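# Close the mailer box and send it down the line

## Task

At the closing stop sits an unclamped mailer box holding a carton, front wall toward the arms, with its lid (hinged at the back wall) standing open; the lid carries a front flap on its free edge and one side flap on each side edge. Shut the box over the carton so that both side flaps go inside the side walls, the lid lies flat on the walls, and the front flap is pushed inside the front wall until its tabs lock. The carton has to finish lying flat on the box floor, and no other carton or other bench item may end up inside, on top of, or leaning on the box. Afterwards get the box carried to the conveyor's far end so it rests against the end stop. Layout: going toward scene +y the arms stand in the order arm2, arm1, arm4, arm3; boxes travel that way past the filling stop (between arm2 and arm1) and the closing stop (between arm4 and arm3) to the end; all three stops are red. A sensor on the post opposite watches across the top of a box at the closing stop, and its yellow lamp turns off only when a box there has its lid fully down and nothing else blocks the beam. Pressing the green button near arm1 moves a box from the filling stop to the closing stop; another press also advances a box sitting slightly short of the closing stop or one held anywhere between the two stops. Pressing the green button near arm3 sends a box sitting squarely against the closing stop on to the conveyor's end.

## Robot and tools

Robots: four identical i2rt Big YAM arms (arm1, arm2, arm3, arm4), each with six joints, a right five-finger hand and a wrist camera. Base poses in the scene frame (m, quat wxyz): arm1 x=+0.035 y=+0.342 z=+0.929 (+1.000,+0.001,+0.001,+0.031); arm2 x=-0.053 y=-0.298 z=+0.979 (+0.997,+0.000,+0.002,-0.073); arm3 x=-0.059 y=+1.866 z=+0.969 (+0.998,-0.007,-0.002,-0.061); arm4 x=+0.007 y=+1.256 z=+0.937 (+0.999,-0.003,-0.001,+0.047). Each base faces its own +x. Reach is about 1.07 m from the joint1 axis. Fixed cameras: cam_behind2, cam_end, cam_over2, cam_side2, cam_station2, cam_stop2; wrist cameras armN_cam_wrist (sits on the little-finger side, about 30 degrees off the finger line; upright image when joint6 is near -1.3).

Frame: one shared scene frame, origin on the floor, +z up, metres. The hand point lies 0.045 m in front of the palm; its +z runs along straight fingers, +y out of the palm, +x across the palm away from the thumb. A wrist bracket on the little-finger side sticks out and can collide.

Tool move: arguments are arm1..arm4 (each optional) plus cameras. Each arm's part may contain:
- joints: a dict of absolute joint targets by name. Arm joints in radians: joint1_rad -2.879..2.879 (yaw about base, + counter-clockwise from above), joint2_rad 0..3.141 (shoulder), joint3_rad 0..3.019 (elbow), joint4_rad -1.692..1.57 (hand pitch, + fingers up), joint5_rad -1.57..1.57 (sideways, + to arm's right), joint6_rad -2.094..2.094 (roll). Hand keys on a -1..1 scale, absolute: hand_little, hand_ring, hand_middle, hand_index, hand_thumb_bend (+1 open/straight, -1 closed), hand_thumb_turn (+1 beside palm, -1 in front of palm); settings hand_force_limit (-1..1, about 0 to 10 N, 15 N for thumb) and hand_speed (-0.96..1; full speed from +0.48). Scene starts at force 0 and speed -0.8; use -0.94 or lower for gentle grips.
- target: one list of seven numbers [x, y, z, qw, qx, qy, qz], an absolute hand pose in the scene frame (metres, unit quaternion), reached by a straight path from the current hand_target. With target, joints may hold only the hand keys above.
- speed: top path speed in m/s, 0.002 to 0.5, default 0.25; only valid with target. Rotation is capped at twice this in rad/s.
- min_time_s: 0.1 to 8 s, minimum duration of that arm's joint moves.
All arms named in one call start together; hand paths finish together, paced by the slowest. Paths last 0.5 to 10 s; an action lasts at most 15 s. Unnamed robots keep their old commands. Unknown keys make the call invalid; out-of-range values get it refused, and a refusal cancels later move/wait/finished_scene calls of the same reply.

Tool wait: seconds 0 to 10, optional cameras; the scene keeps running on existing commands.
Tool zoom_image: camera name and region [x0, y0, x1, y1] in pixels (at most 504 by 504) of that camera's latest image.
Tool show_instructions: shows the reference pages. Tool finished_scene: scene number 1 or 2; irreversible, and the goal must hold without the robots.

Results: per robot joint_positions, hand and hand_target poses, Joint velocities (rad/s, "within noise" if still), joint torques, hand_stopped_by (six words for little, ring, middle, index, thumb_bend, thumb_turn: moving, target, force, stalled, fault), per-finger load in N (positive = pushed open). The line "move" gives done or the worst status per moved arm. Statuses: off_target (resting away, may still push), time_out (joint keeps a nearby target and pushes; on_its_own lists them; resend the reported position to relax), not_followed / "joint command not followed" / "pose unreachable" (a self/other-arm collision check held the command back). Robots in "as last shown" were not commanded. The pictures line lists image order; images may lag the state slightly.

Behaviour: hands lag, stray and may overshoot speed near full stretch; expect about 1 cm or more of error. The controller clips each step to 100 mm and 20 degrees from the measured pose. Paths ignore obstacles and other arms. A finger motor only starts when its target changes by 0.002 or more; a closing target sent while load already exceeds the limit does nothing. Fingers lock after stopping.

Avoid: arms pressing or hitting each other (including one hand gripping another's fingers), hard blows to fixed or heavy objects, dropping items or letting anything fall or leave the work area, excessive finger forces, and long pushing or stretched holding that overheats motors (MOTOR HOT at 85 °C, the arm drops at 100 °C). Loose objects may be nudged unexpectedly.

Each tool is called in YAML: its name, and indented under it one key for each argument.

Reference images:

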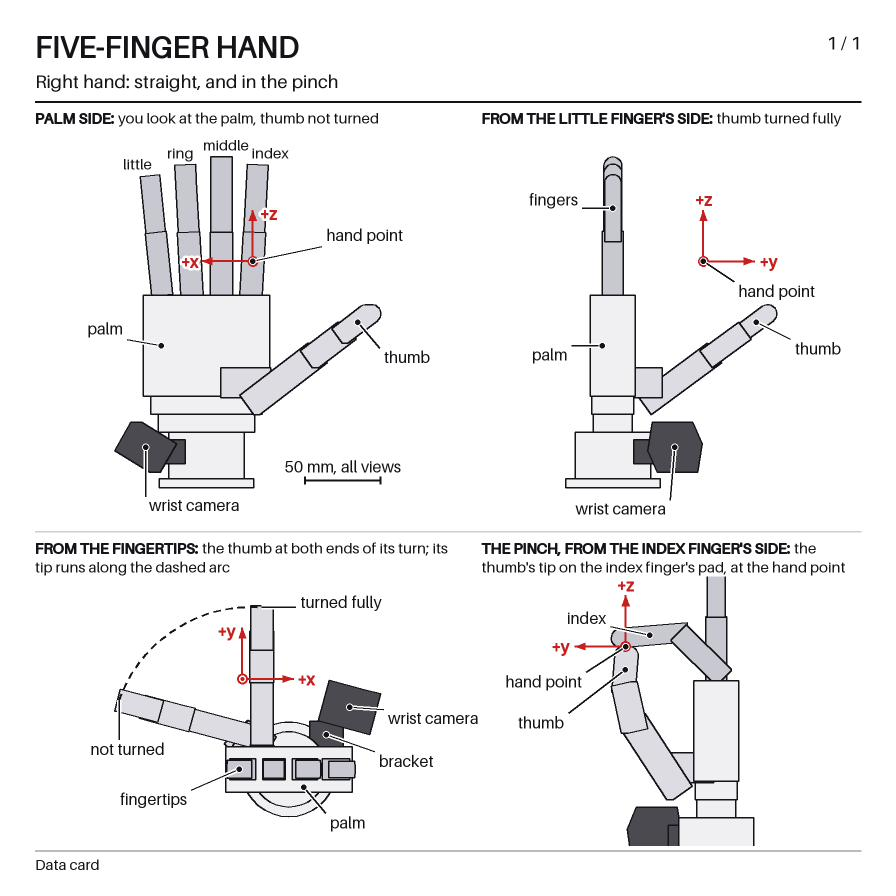

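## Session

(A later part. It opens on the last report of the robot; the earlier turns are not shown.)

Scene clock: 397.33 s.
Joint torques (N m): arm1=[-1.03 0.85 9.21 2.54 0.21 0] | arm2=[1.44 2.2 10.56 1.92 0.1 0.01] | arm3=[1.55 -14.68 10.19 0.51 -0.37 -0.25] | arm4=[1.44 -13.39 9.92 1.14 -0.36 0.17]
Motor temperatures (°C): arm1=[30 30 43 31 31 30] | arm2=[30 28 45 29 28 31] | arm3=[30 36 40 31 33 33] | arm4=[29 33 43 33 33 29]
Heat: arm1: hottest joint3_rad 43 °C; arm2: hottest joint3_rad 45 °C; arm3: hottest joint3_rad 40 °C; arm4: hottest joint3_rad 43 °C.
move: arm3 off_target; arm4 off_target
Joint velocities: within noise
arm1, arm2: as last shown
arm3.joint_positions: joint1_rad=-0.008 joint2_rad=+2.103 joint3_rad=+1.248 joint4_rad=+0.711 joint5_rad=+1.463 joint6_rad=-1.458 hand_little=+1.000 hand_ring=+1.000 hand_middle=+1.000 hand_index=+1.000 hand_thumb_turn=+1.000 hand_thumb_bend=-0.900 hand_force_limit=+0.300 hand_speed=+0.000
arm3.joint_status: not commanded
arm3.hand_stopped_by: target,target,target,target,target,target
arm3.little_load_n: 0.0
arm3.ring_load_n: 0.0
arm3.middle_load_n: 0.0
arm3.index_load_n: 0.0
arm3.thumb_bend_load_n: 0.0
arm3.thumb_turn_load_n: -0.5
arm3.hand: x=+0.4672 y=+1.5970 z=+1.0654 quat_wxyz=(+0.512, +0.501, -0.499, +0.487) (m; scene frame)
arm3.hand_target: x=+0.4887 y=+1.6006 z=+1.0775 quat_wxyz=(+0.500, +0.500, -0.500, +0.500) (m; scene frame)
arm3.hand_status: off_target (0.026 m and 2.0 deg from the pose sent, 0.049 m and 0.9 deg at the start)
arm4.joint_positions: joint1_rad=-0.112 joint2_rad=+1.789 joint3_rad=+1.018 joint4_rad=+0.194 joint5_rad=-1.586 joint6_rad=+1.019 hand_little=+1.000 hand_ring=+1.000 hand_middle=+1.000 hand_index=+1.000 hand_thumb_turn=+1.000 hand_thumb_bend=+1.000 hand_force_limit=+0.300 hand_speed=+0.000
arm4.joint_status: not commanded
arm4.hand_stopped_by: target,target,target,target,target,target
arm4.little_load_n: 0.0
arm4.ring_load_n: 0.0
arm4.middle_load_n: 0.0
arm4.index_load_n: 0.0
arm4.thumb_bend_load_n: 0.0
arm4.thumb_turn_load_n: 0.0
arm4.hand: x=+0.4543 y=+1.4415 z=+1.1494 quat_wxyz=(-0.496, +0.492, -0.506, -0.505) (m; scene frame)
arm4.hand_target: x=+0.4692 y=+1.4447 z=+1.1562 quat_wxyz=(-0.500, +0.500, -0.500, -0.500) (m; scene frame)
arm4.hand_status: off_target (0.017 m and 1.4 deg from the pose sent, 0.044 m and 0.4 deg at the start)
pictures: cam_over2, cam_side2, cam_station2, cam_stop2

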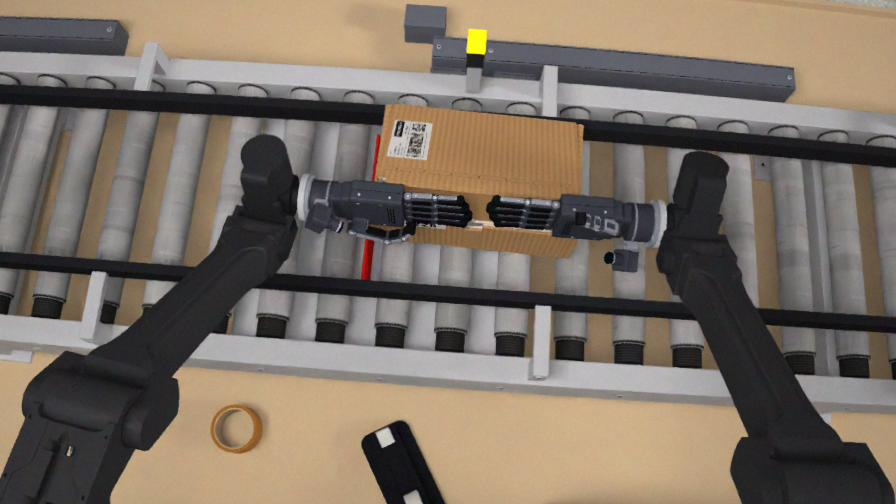

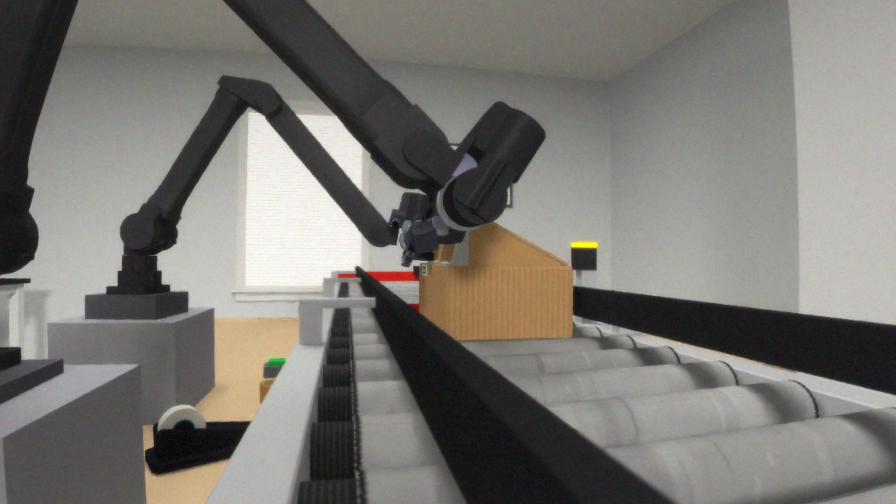

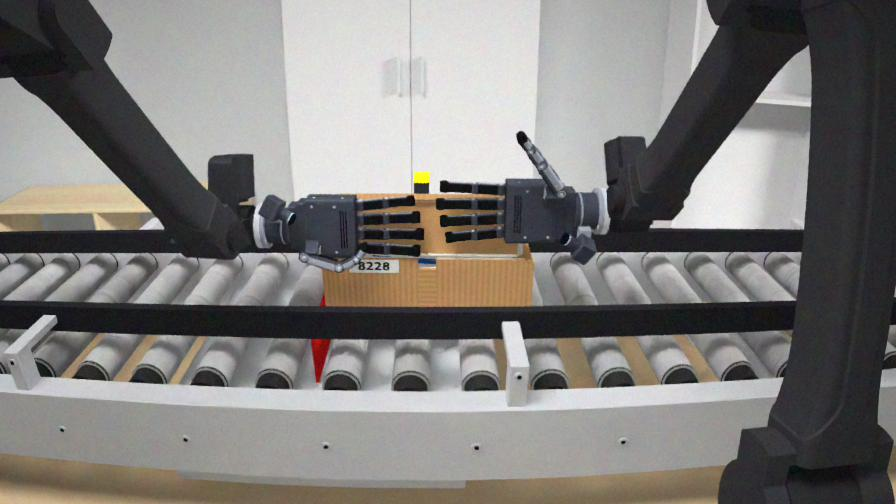

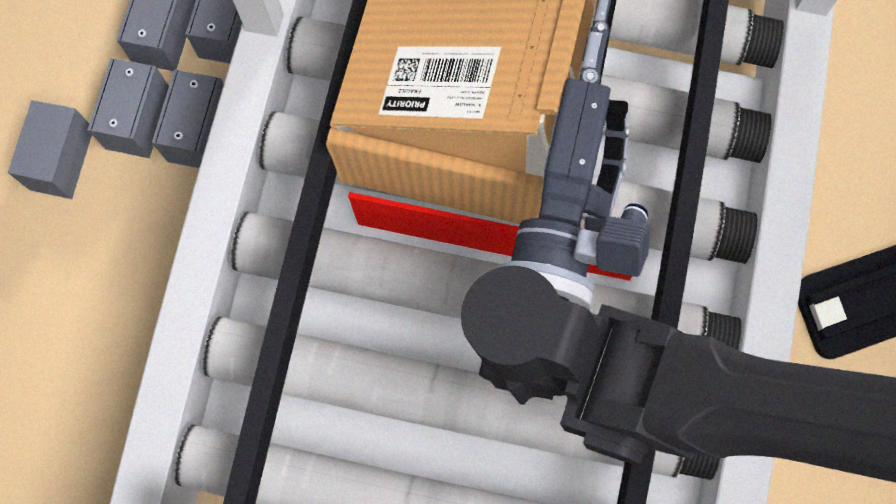

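move:
  arm4: {"target": [0.355, 1.420, 1.165, 0.5, -0.5, 0.5, 0.5], "speed": 0.15}
  arm3: {"target": [0.375, 1.640, 1.110, 0.5, 0.5, -0.5, 0.5], "speed": 0.15}

move:
  arm4: {"joints": {"hand_index": -0.5, "hand_middle": -0.5, "hand_ring": -0.5}, "target": [0.370, 1.405, 1.145, 0.5, -0.5, 0.5, 0.5], "speed": 0.15}
  cameras: ["cam_side2","cam_stop2","cam_station2","cam_over2"]

zoom_image:
  camera: "cam_side2"
  region: [280, 100, 600, 360]

zoom_image:
  camera: "cam_station2"
  region: [270, 160, 630, 360]

Scene clock: 400.03 s.
Joint torques (N m): arm1=[-0.97 0.85 9.2 2.54 0.21 0] | arm2=[1.61 2.32 10.62 1.94 0.12 0] | arm3=[1.67 -13.45 5.11 0.98 0.21 0.02] | arm4=[0.62 -11.81 5.56 1.88 -0.51 0.11]
Motor temperatures (°C): arm1=[30 30 43 31 31 30] | arm2=[30 28 45 29 28 31] | arm3=[30 36 40 31 33 33] | arm4=[29 34 43 33 33 29]
Heat: arm1: hottest joint3_rad 43 °C; arm2: hottest joint3_rad 45 °C; arm3: hottest joint3_rad 40 °C; arm4: hottest joint3_rad 43 °C.
move: arm3 done; arm4 off_target
Joint velocities: within noise
arm1, arm2: as last shown
arm3.joint_positions: joint1_rad=+0.045 joint2_rad=+1.844 joint3_rad=+0.936 joint4_rad=+0.725 joint5_rad=+1.500 joint6_rad=-1.424 hand_little=+1.000 hand_ring=+1.000 hand_middle=+1.000 hand_index=+1.000 hand_thumb_turn=+1.000 hand_thumb_bend=-0.900 hand_force_limit=+0.300 hand_speed=+0.000
arm3.joint_status: not commanded
arm3.hand_stopped_by: target,target,target,target,target,target
arm3.little_load_n: 0.0
arm3.ring_load_n: 0.0
arm3.middle_load_n: 0.0
arm3.index_load_n: -0.5
arm3.thumb_bend_load_n: 0.0
arm3.thumb_turn_load_n: 0.0
arm3.hand: x=+0.3742 y=+1.6353 z=+1.1040 quat_wxyz=(+0.510, +0.506, -0.493, +0.490) (m; scene frame)
arm3.hand_target: x=+0.3750 y=+1.6399 z=+1.1099 quat_wxyz=(+0.501, +0.499, -0.499, +0.501) (m; scene frame)
arm3.hand_status: done (0.008 m and 2.0 deg from the pose sent, 0.111 m and 2.0 deg at the start)
arm4.joint_positions: joint1_rad=-0.170 joint2_rad=+1.538 joint3_rad=+0.715 joint4_rad=+0.235 joint5_rad=-1.586 joint6_rad=+1.006 hand_little=+1.000 hand_ring=+1.000 hand_middle=+1.000 hand_index=+1.000 hand_thumb_turn=+1.000 hand_thumb_bend=+1.000 hand_force_limit=+0.300 hand_speed=+0.000
arm4.joint_status: not commanded
arm4.hand_stopped_by: target,target,target,target,target,target
arm4.little_load_n: 0.0
arm4.ring_load_n: 0.0
arm4.middle_load_n: 0.0
arm4.index_load_n: 0.0
arm4.thumb_bend_load_n: 0.0
arm4.thumb_turn_load_n: 0.0
arm4.hand: x=+0.3572 y=+1.4233 z=+1.1607 quat_wxyz=(-0.512, +0.478, -0.520, -0.489) (m; scene frame)
arm4.hand_target: x=+0.3551 y=+1.4211 z=+1.1649 quat_wxyz=(-0.518, +0.481, -0.517, -0.483) (m; scene frame)
arm4.hand_status: off_target (0.006 m and 3.9 deg from the pose sent, 0.103 m and 1.4 deg at the start; a joint's target at an end of its range on 48 of 50 steps)
pictures: none

Scene clock: 401.47 s.
Joint torques (N m): arm1=[-1.03 0.85 9.2 2.55 0.21 0] | arm2=[1.32 2.26 10.47 1.95 0.12 -0.02] | arm3=[1.55 -13.74 5.07 1.01 0.22 0.01] | arm4=[0.97 -9.23 5.82 1.8 -0.5 0.21]
Motor temperatures (°C): arm1=[30 30 43 31 31 30] | arm2=[30 28 45 29 28 31] | arm3=[30 36 40 31 33 33] | arm4=[29 33 43 33 33 29]
Heat: arm1: hottest joint3_rad 43 °C; arm2: hottest joint3_rad 45 °C; arm3: hottest joint3_rad 40 °C; arm4: hottest joint3_rad 43 °C.
move: arm4 off_target
Joint velocities: within noise
arm1, arm2, arm3: as last shown
arm3.joint_positions: joint1_rad=+0.045 joint2_rad=+1.844 joint3_rad=+0.936 joint4_rad=+0.725 joint5_rad=+1.500 joint6_rad=-1.422 hand_little=+1.000 hand_ring=+1.000 hand_middle=+1.000 hand_index=+1.000 hand_thumb_turn=+1.000 hand_thumb_bend=-0.900 hand_force_limit=+0.300 hand_speed=+0.000
arm3.index_load_n: 0.0
arm3.thumb_bend_load_n: 0.5
arm3.hand: x=+0.3743 y=+1.6353 z=+1.1039 quat_wxyz=(+0.510, +0.506, -0.494, +0.490) (m; scene frame)
arm4.joint_positions: joint1_rad=-0.212 joint2_rad=+1.578 joint3_rad=+0.715 joint4_rad=+0.289 joint5_rad=-1.586 joint6_rad=+1.000 hand_little=+1.000 hand_ring=-0.500 hand_middle=-0.500 hand_index=-0.500 hand_thumb_turn=+1.000 hand_thumb_bend=+1.000 hand_force_limit=+0.300 hand_speed=+0.000
arm4.joint_status: all done
arm4.hand_stopped_by: target,target,target,target,target,target
arm4.little_load_n: 0.0
arm4.ring_load_n: 0.0
arm4.middle_load_n: 0.0
arm4.index_load_n: 0.0
arm4.thumb_bend_load_n: 0.0
arm4.thumb_turn_load_n: 0.0
arm4.hand: x=+0.3675 y=+1.4081 z=+1.1477 quat_wxyz=(-0.527, +0.472, -0.525, -0.473) (m; scene frame)
arm4.hand_target: x=+0.3700 y=+1.4059 z=+1.1451 quat_wxyz=(-0.528, +0.471, -0.526, -0.472) (m; scene frame)
arm4.hand_status: off_target (0.005 m and 6.1 deg from the pose sent, 0.027 m and 3.9 deg at the start; a joint's target at an end of its range on 43 of 43 steps)
pictures: cam_over2, cam_side2, cam_station2, cam_stop2

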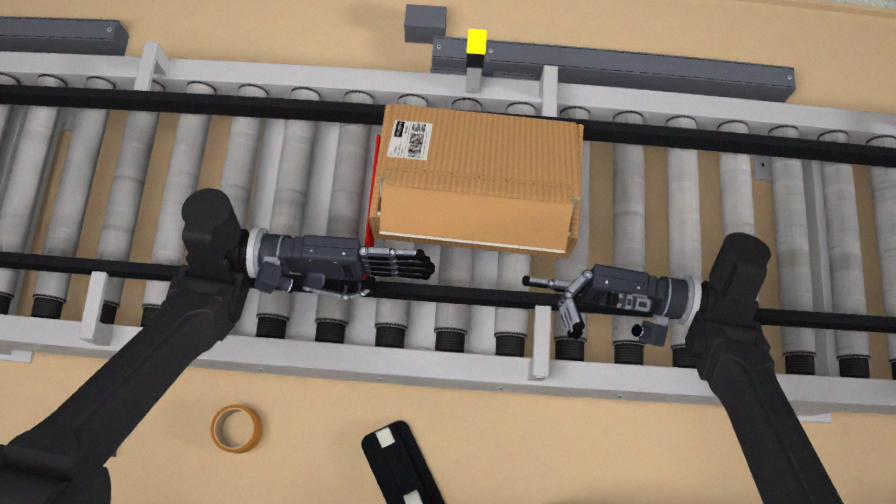

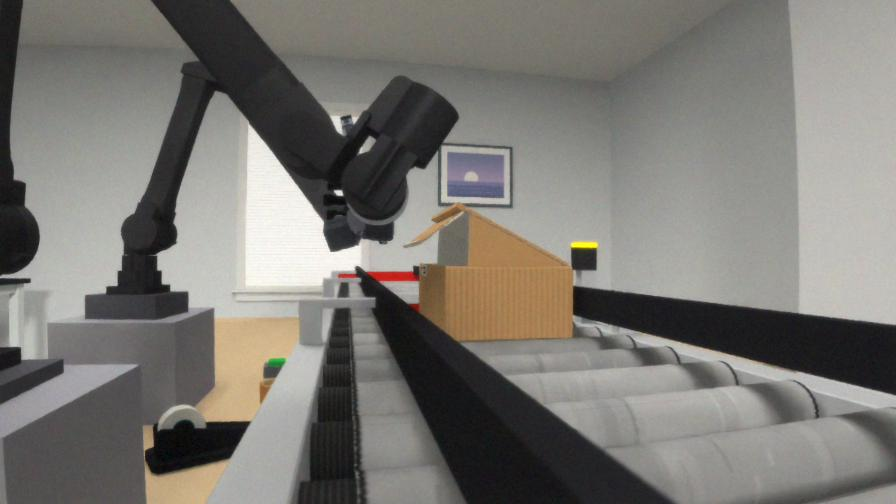

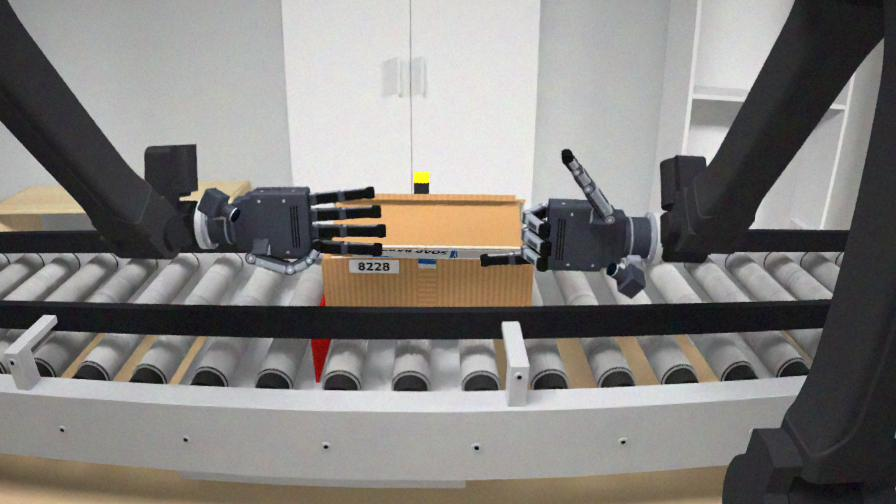

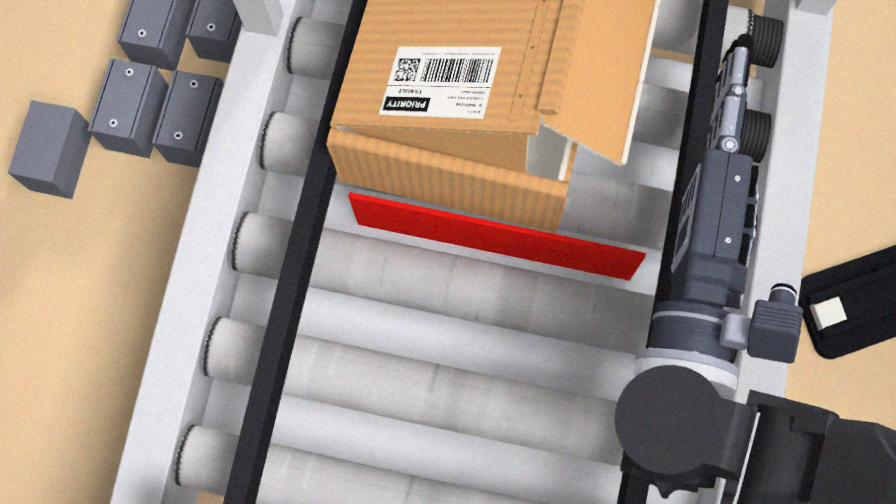

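Scaled by 1.575 from the camera's 896x504 image, which has a finer 1280x720 frame.

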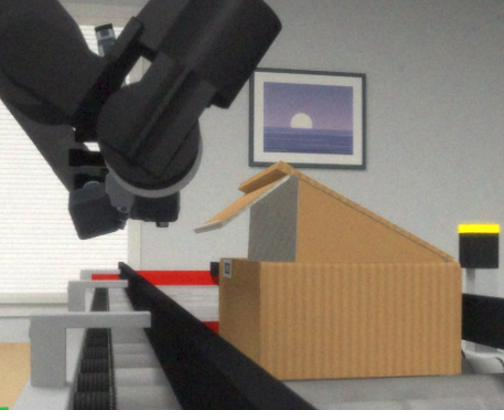

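Scaled by 1.400 from the camera's 896x504 image, which has a finer 1280x720 frame.

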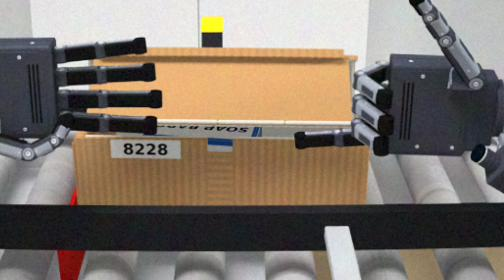

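move:
  arm4: {"target": [0.420, 1.405, 1.148, 0.5, -0.5, 0.5, 0.5], "speed": 0.1}

move:
  arm4: {"target": [0.448, 1.408, 1.152, 0.5, -0.5, 0.5, 0.5], "speed": 0.08}
  cameras: ["cam_side2","cam_stop2","cam_station2","cam_over2"]

zoom_image:
  camera: "cam_side2"
  region: [330, 160, 590, 320]

zoom_image:
  camera: "cam_station2"
  region: [270, 160, 630, 360]

Scene clock: 403.00 s.
Joint torques (N m): arm1=[-0.97 0.85 9.21 2.54 0.21 0] | arm2=[1.38 2.02 10.52 1.98 0.11 0] | arm3=[1.73 -13.51 5.05 0.96 0.22 0.02] | arm4=[2.2 -10.4 8.9 1.66 -0.47 0.18]
Motor temperatures (°C): arm1=[30 30 43 31 31 30] | arm2=[30 28 45 29 28 31] | arm3=[30 36 40 31 33 33] | arm4=[29 33 43 33 33 29]
Heat: arm1: hottest joint3_rad 43 °C; arm2: hottest joint3_rad 45 °C; arm3: hottest joint3_rad 40 °C; arm4: hottest joint3_rad 43 °C.
move: arm4 off_target
Joint velocities: within noise
arm1, arm2, arm3: as last shown
arm3.thumb_bend_load_n: 0.0
arm4.joint_positions: joint1_rad=-0.210 joint2_rad=+1.678 joint3_rad=+0.817 joint4_rad=+0.290 joint5_rad=-1.586 joint6_rad=+1.033 hand_little=+1.000 hand_ring=-0.500 hand_middle=-0.500 hand_index=-0.500 hand_thumb_turn=+1.000 hand_thumb_bend=+1.000 hand_force_limit=+0.300 hand_speed=+0.000
arm4.joint_status: not commanded
arm4.hand_stopped_by: target,target,target,target,target,target
arm4.little_load_n: 0.0
arm4.ring_load_n: 0.0
arm4.middle_load_n: 0.0
arm4.index_load_n: 0.0
arm4.thumb_bend_load_n: 0.0
arm4.thumb_turn_load_n: 0.0
arm4.hand: x=+0.4059 y=+1.4044 z=+1.1414 quat_wxyz=(-0.519, +0.465, -0.531, -0.482) (m; scene frame)
arm4.hand_target: x=+0.4195 y=+1.4056 z=+1.1480 quat_wxyz=(-0.524, +0.475, -0.523, -0.476) (m; scene frame)
arm4.hand_status: off_target (0.016 m and 6.2 deg from the pose sent, 0.053 m and 6.1 deg at the start; a joint's target at an end of its range on 40 of 40 steps)
pictures: none

Scene clock: 404.23 s.
Joint torques (N m): arm1=[-1.03 0.85 9.21 2.54 0.21 0.01] | arm2=[1.26 2.43 10.58 1.92 0.11 -0.02] | arm3=[1.79 -13.57 5.08 0.98 0.21 0.01] | arm4=[1.85 -11.63 9.32 1.72 -0.39 0.24]
Motor temperatures (°C): arm1=[30 30 43 31 31 30] | arm2=[30 28 45 29 28 31] | arm3=[30 36 40 31 33 33] | arm4=[29 33 43 33 33 29]
Heat: arm1: hottest joint3_rad 43 °C; arm2: hottest joint3_rad 45 °C; arm3: hottest joint3_rad 40 °C; arm4: hottest joint3_rad 43 °C.
move: arm4 off_target
Joint velocities: within noise
arm1, arm2, arm3: as last shown
arm3.thumb_bend_load_n: 0.5
arm4.joint_positions: joint1_rad=-0.196 joint2_rad=+1.730 joint3_rad=+0.902 joint4_rad=+0.290 joint5_rad=-1.586 joint6_rad=+1.066 hand_little=+1.000 hand_ring=-0.500 hand_middle=-0.500 hand_index=-0.500 hand_thumb_turn=+1.000 hand_thumb_bend=+1.000 hand_force_limit=+0.300 hand_speed=+0.000
arm4.joint_status: not commanded
arm4.hand_stopped_by: target,target,target,target,target,target
arm4.little_load_n: 0.0
arm4.ring_load_n: 0.0
arm4.middle_load_n: 0.0
arm4.index_load_n: 0.0
arm4.thumb_bend_load_n: 0.0
arm4.thumb_turn_load_n: 0.0
arm4.hand: x=+0.4334 y=+1.4068 z=+1.1456 quat_wxyz=(-0.516, +0.469, -0.528, -0.485) (m; scene frame)
arm4.hand_target: x=+0.4474 y=+1.4085 z=+1.1520 quat_wxyz=(-0.521, +0.479, -0.519, -0.480) (m; scene frame)
arm4.hand_status: off_target (0.016 m and 5.4 deg from the pose sent, 0.044 m and 6.2 deg at the start; a joint's target at an end of its range on 37 of 37 steps)
pictures: cam_over2, cam_side2, cam_station2, cam_stop2

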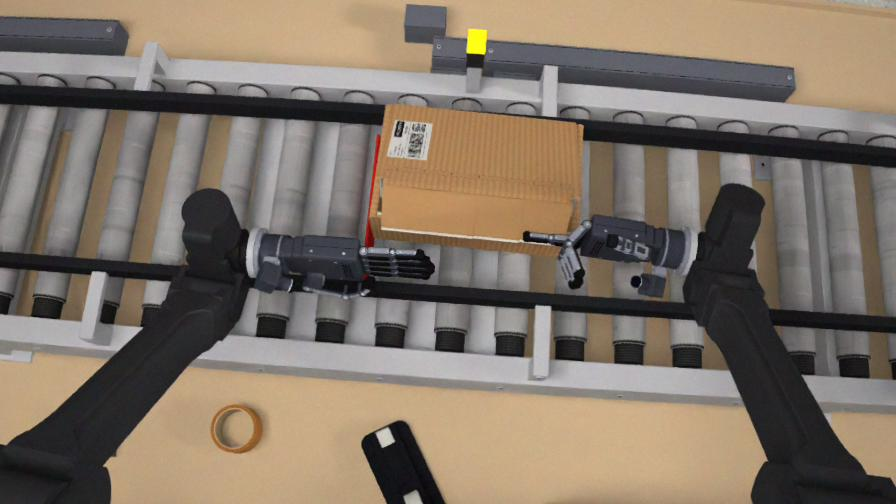

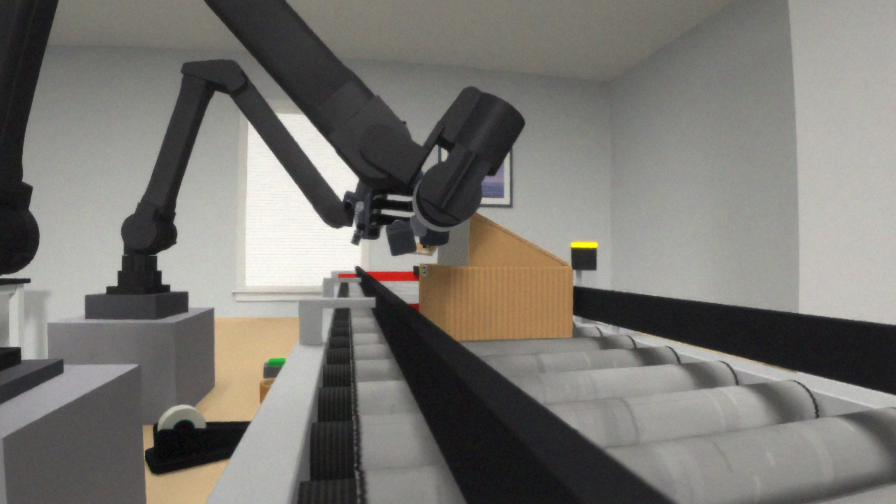

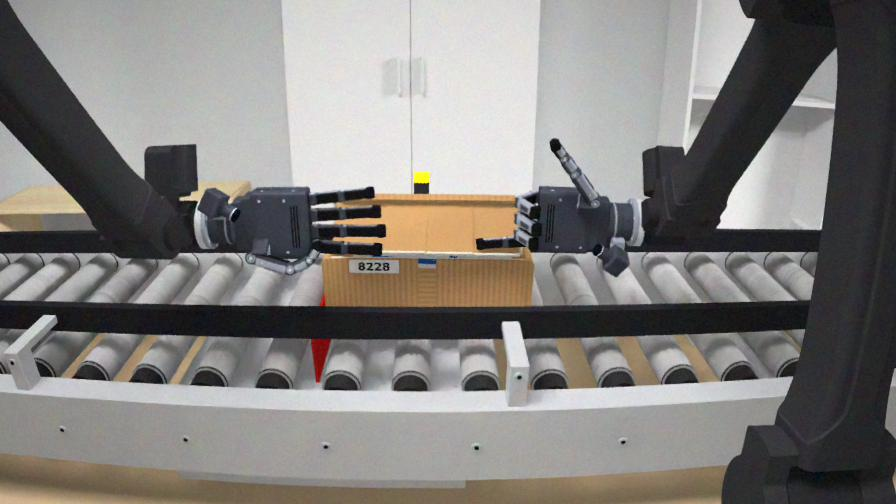

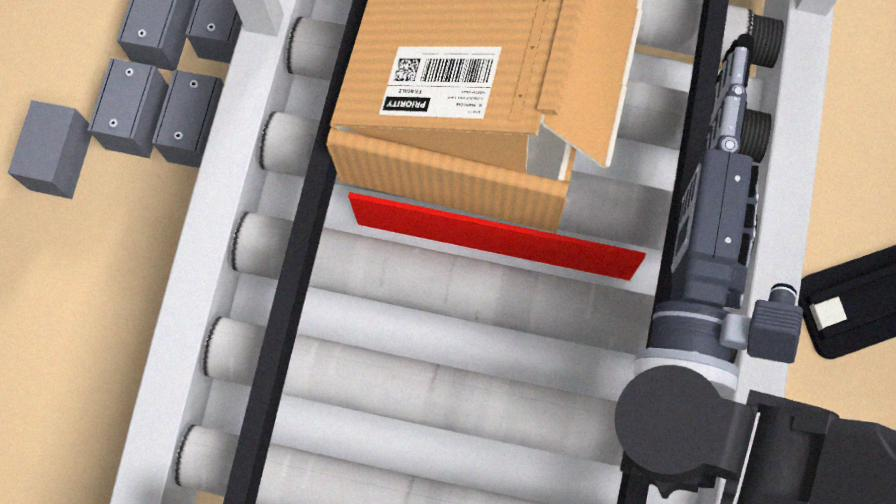

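Scaled by 1.938 from the camera's 896x504 image, which has a finer 1280x720 frame.

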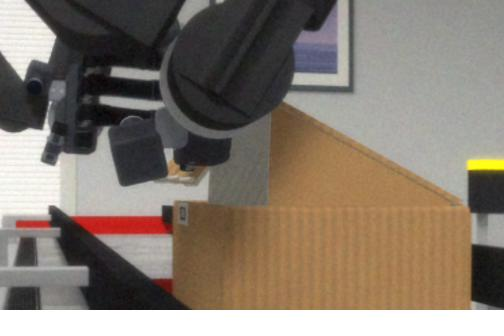

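Scaled by 1.400 from the camera's 896x504 image, which has a finer 1280x720 frame.

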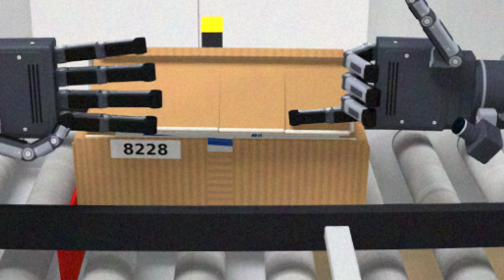

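move:
  arm4: {"target": [0.385, 1.400, 1.150, 0.5, -0.5, 0.5, 0.5], "speed": 0.1}
  cameras: ["cam_side2","cam_over2","cam_stop2","cam_station2"]

Scene clock: 406.70 s.
Joint torques (N m): arm1=[-1.03 0.91 9.2 2.54 0.21 0] | arm2=[1.26 2.49 10.54 1.92 0.12 -0.02] | arm3=[1.49 -13.63 5.11 0.96 0.22 0.02] | arm4=[0.85 -12.57 5.33 1.65 -0.46 0.21]
Motor temperatures (°C): arm1=[30 30 43 31 31 30] | arm2=[30 28 45 29 28 31] | arm3=[30 36 40 31 33 33] | arm4=[29 34 43 33 33 29]
Heat: arm1: hottest joint3_rad 43 °C; arm2: hottest joint3_rad 45 °C; arm3: hottest joint3_rad 40 °C; arm4: hottest joint3_rad 43 °C.
move: arm4 off_target
Joint velocities: within noise
arm1, arm2, arm3: as last shown
arm3.thumb_bend_load_n: 0.0
arm4.joint_positions: joint1_rad=-0.219 joint2_rad=+1.630 joint3_rad=+0.758 joint4_rad=+0.339 joint5_rad=-1.586 joint6_rad=+1.062 hand_little=+1.000 hand_ring=-0.500 hand_middle=-0.500 hand_index=-0.500 hand_thumb_turn=+1.000 hand_thumb_bend=+1.000 hand_force_limit=+0.300 hand_speed=+0.000
arm4.joint_status: not commanded
arm4.hand_stopped_by: target,target,target,target,target,target
arm4.little_load_n: 0.0
arm4.ring_load_n: 0.0
arm4.middle_load_n: 0.0
arm4.index_load_n: 0.0
arm4.thumb_bend_load_n: 0.0
arm4.thumb_turn_load_n: 0.0
arm4.hand: x=+0.3874 y=+1.4032 z=+1.1449 quat_wxyz=(-0.523, +0.465, -0.532, -0.477) (m; scene frame)
arm4.hand_target: x=+0.3852 y=+1.4009 z=+1.1499 quat_wxyz=(-0.530, +0.469, -0.528, -0.470) (m; scene frame)
arm4.hand_status: off_target (0.006 m and 6.6 deg from the pose sent, 0.049 m and 5.4 deg at the start; a joint's target at an end of its range on 46 of 46 steps)
pictures: cam_over2, cam_side2, cam_station2, cam_stop2

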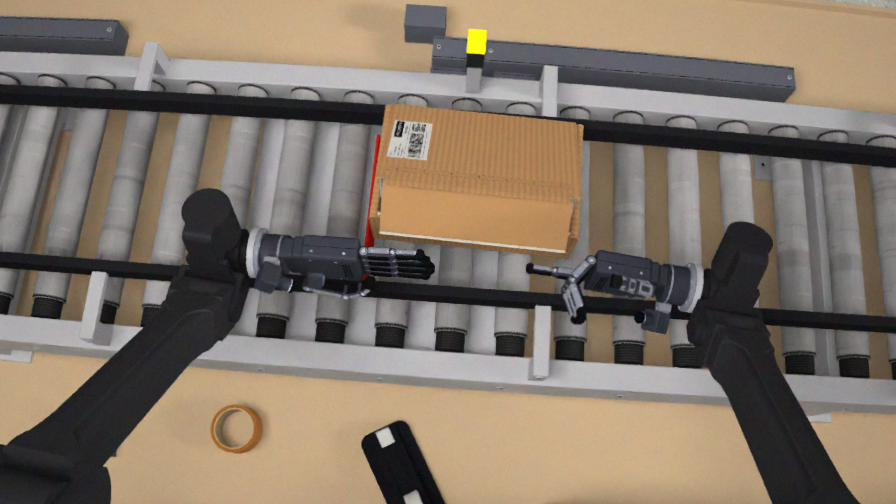

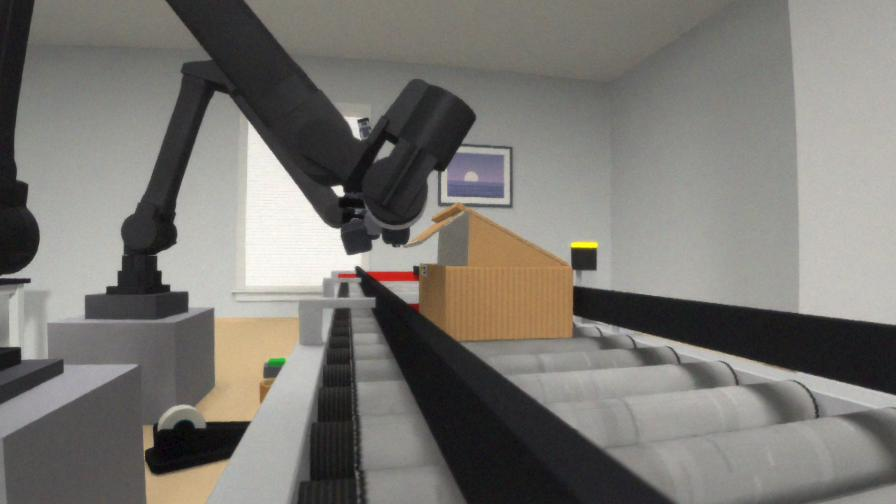

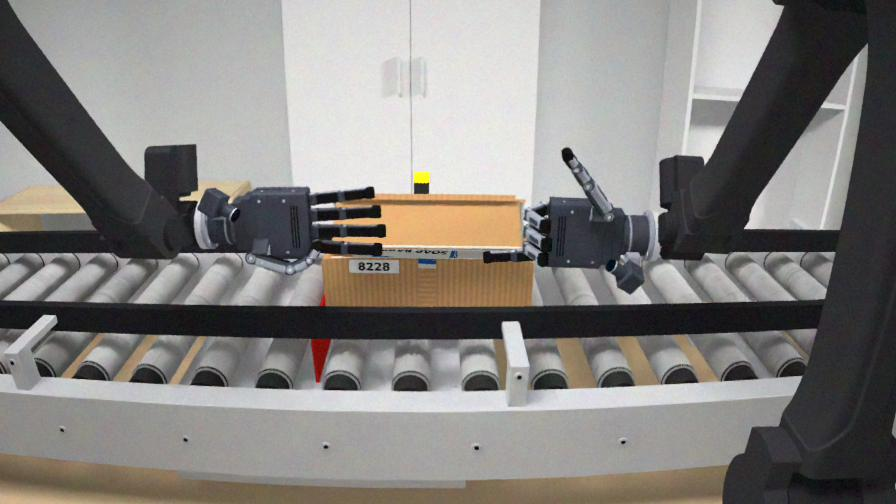

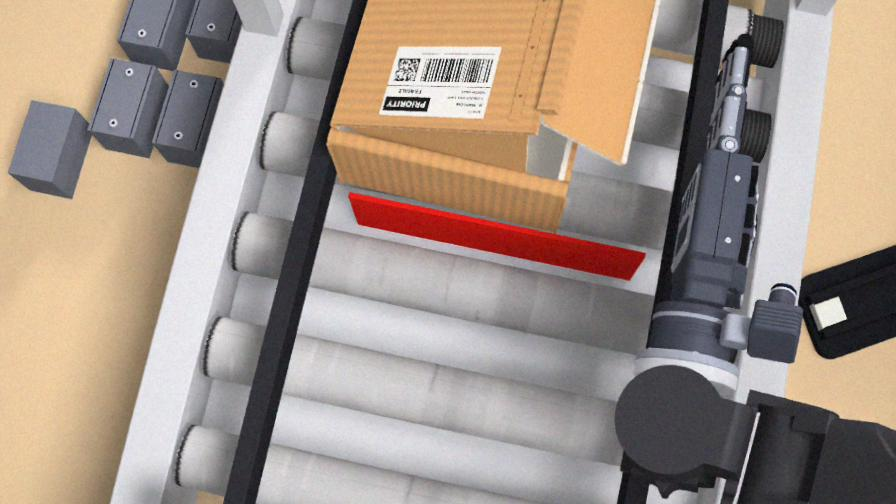

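zoom_image:
  camera: "cam_side2"
  region: [330, 160, 590, 320]

zoom_image:
  camera: "cam_station2"
  region: [300, 150, 560, 320]

Scaled by 1.938 from the camera's 896x504 image, which has a finer 1280x720 frame.

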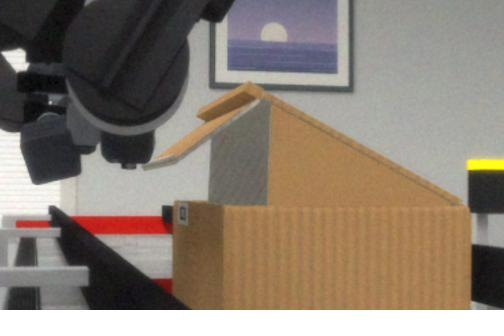

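Scaled by 1.938 from the camera's 896x504 image, which has a finer 1280x720 frame.

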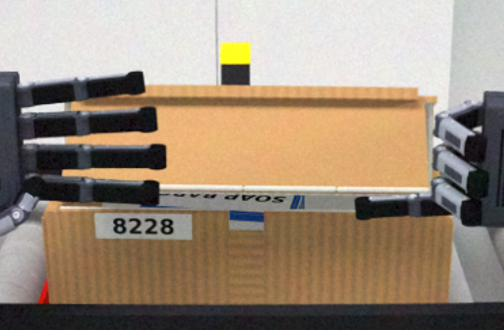

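zoom_image:
  camera: "cam_stop2"
  region: [320, 0, 680, 250]

zoom_image:
  camera: "cam_over2"
  region: [350, 80, 610, 280]

Scaled by 1.400 from the camera's 896x504 image, which has a finer 1280x720 frame.

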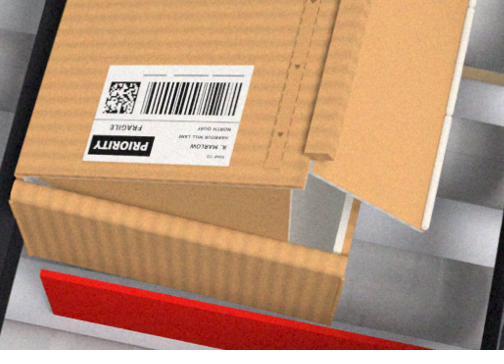

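Scaled by 1.938 from the camera's 896x504 image, which has a finer 1280x720 frame.

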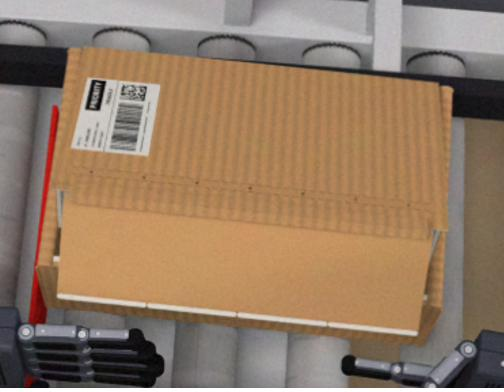

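move:
  arm4: {"target": [0.375, 1.315, 1.155, 0.5, -0.5, 0.5, 0.5], "speed": 0.15, "joints": {"hand_index": -1.0, "hand_middle": -1.0, "hand_ring": -1.0}}

move:
  arm4: {"target": [0.458, 1.315, 1.160, 0.5, -0.5, 0.5, 0.5], "speed": 0.15}
  cameras: ["cam_side2","cam_over2","cam_station2"]

Scene clock: 410.50 s.
Joint torques (N m): arm1=[-1.03 0.91 9.18 2.54 0.21 0] | arm2=[1.44 2.2 10.55 1.89 0.12 0.01] | arm3=[1.49 -13.51 5.07 0.92 0.22 0.01] | arm4=[0.62 -11.58 5.37 1.83 -0.45 0.16]
Motor temperatures (°C): arm1=[30 30 44 31 31 30] | arm2=[30 28 45 29 28 31] | arm3=[30 36 39 31 33 33] | arm4=[29 34 43 33 33 29]
Heat: arm1: hottest joint3_rad 44 °C; arm2: hottest joint3_rad 45 °C; arm3: hottest joint3_rad 39 °C; arm4: hottest joint3_rad 43 °C.
move: arm4 off_target
Joint velocities: within noise
arm1, arm2, arm3: as last shown
arm4.joint_positions: joint1_rad=-0.472 joint2_rad=+1.539 joint3_rad=+0.660 joint4_rad=+0.347 joint5_rad=-1.586 joint6_rad=+1.062 hand_little=+1.000 hand_ring=-1.000 hand_middle=-1.000 hand_index=-1.000 hand_thumb_turn=+1.000 hand_thumb_bend=+1.000 hand_force_limit=+0.300 hand_speed=+0.000
arm4.joint_status: all done
arm4.hand_stopped_by: target,target,target,target,target,target
arm4.little_load_n: 0.0
arm4.ring_load_n: 0.0
arm4.middle_load_n: 0.0
arm4.index_load_n: 0.0
arm4.thumb_bend_load_n: 0.0
arm4.thumb_turn_load_n: 0.0
arm4.hand: x=+0.3781 y=+1.3166 z=+1.1503 quat_wxyz=(-0.580, +0.395, -0.585, -0.407) (m; scene frame)
arm4.hand_target: x=+0.3755 y=+1.3160 z=+1.1549 quat_wxyz=(-0.584, +0.399, -0.583, -0.400) (m; scene frame)
arm4.hand_status: off_target (0.006 m and 21.0 deg from the pose sent, 0.090 m and 6.6 deg at the start; pose on its path clipped on 13 of 37 steps; a joint's target at an end of its range on 37 of 37 steps)
pictures: none

Scene clock: 412.50 s.
Joint torques (N m): arm1=[-1.03 0.85 9.2 2.54 0.22 0] | arm2=[1.32 2.2 10.56 1.85 0.13 -0.01] | arm3=[1.61 -13.57 5.14 0.95 0.21 0.03] | arm4=[1.85 -11.46 9.29 1.74 -0.33 0.3]
Motor temperatures (°C): arm1=[30 30 44 31 31 30] | arm2=[30 28 45 29 28 31] | arm3=[30 37 39 31 33 33] | arm4=[29 33 43 33 33 29]
Heat: arm1: hottest joint3_rad 44 °C; arm2: hottest joint3_rad 45 °C; arm3: hottest joint3_rad 39 °C; arm4: hottest joint3_rad 43 °C.
move: arm4 off_target
Joint velocities: within noise
arm1.joint_positions: joint1_rad=-0.032 joint2_rad=+0.646 joint3_rad=+1.328 joint4_rad=-1.360 joint5_rad=+0.140 joint6_rad=-1.155 hand_little=+1.000 hand_ring=+1.000 hand_middle=+1.000 hand_index=+1.000 hand_thumb_turn=+1.000 hand_thumb_bend=+1.000 hand_force_limit=+0.000 hand_speed=-0.800
arm1.joint_status: not commanded
arm1.hand_stopped_by: target,target,target,target,target,target
arm1.little_load_n: 0.0
arm1.ring_load_n: 0.0
arm1.middle_load_n: 0.0
arm1.index_load_n: 0.0
arm1.thumb_bend_load_n: 0.0
arm1.thumb_turn_load_n: 0.0
arm1.hand: x=+0.2644 y=+0.2774 z=+1.3774 quat_wxyz=(-0.035, +0.878, -0.203, +0.433) (m; scene frame)
arm1.hand_target: x=+0.2640 y=+0.2774 z=+1.3855 quat_wxyz=(-0.037, +0.873, -0.203, +0.441) (m; scene frame)
arm1.hand_status: not commanded
arm2.joint_positions: joint1_rad=+0.199 joint2_rad=+0.614 joint3_rad=+1.377 joint4_rad=-1.233 joint5_rad=+0.174 joint6_rad=-1.171 hand_little=+1.000 hand_ring=+1.000 hand_middle=+1.000 hand_index=+1.000 hand_thumb_turn=+1.000 hand_thumb_bend=+1.000 hand_force_limit=+0.000 hand_speed=-0.800
arm2.joint_status: not commanded
arm2.hand_stopped_by: target,target,target,target,target,target
arm2.little_load_n: 0.0
arm2.ring_load_n: 0.0
arm2.middle_load_n: 0.0
arm2.index_load_n: 0.0
arm2.thumb_bend_load_n: 0.0
arm2.thumb_turn_load_n: 0.0
arm2.hand: x=+0.1875 y=-0.3623 z=+1.4826 quat_wxyz=(-0.044, +0.830, -0.192, +0.522) (m; scene frame)
arm2.hand_target: x=+0.1859 y=-0.3624 z=+1.4940 quat_wxyz=(-0.047, +0.823, -0.191, +0.533) (m; scene frame)
arm2.hand_status: not commanded
arm3: as last shown
arm4.joint_positions: joint1_rad=-0.408 joint2_rad=+1.694 joint3_rad=+0.862 joint4_rad=+0.347 joint5_rad=-1.586 joint6_rad=+1.121 hand_little=+1.000 hand_ring=-1.000 hand_middle=-1.000 hand_index=-1.000 hand_thumb_turn=+1.000 hand_thumb_bend=+1.000 hand_force_limit=+0.300 hand_speed=+0.000
arm4.joint_status: not commanded
arm4.hand_stopped_by: target,target,target,target,target,target
arm4.little_load_n: 0.0
arm4.ring_load_n: 0.0
arm4.middle_load_n: 0.0
arm4.index_load_n: 0.0
arm4.thumb_bend_load_n: 0.0
arm4.thumb_turn_load_n: 0.0
arm4.hand: x=+0.4437 y=+1.3173 z=+1.1526 quat_wxyz=(-0.564, +0.410, -0.575, -0.428) (m; scene frame)
arm4.hand_target: x=+0.4576 y=+1.3159 z=+1.1600 quat_wxyz=(-0.568, +0.421, -0.567, -0.422) (m; scene frame)
arm4.hand_status: off_target (0.016 m and 17.4 deg from the pose sent, 0.080 m and 21.0 deg at the start; a joint's target at an end of its range on 60 of 60 steps)
pictures: cam_over2, cam_side2, cam_station2

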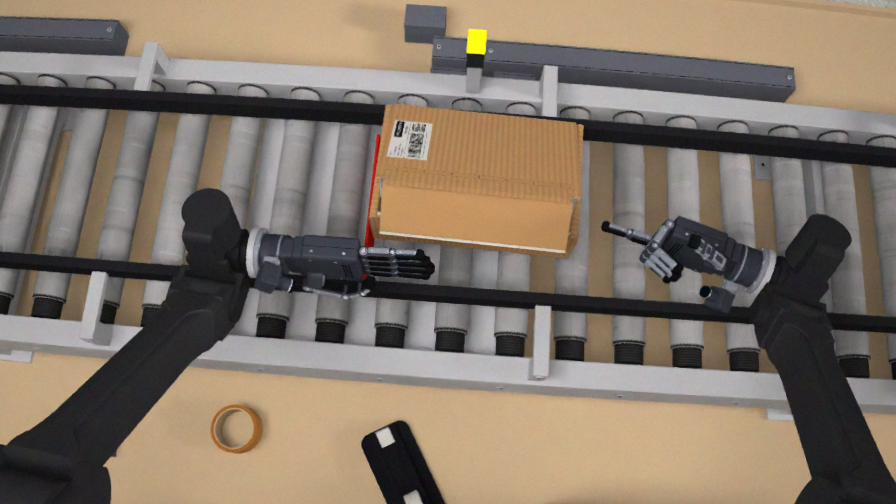

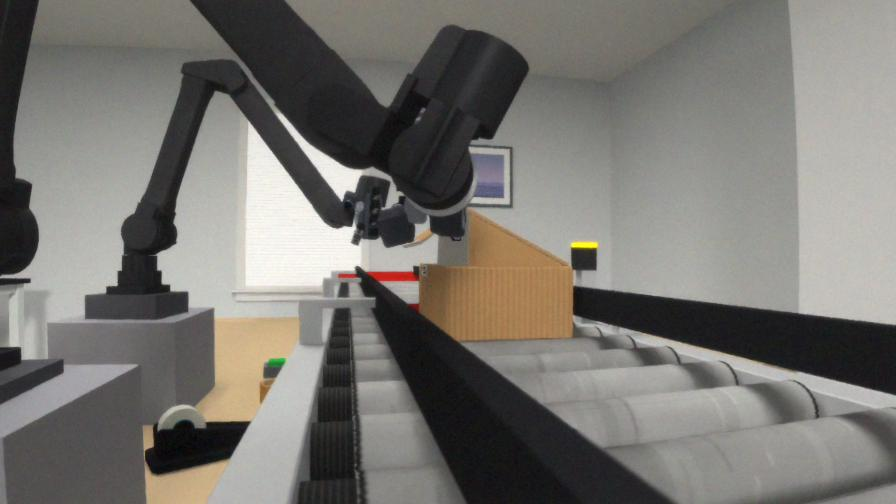

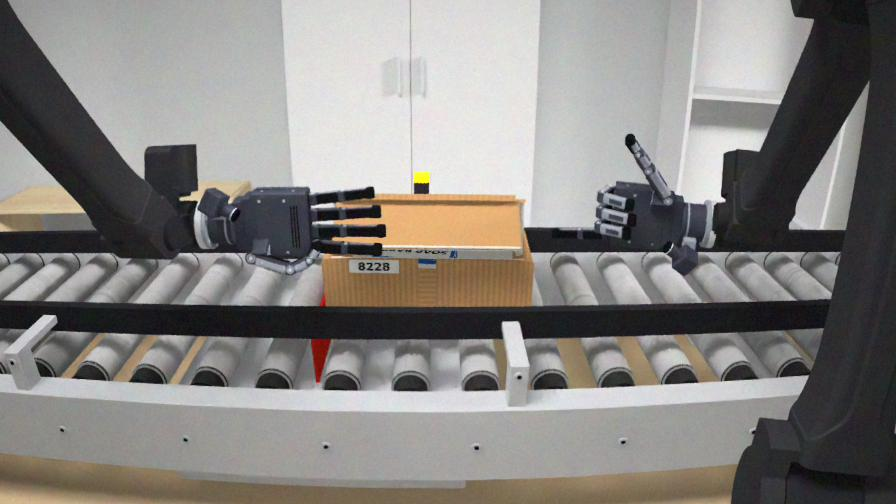

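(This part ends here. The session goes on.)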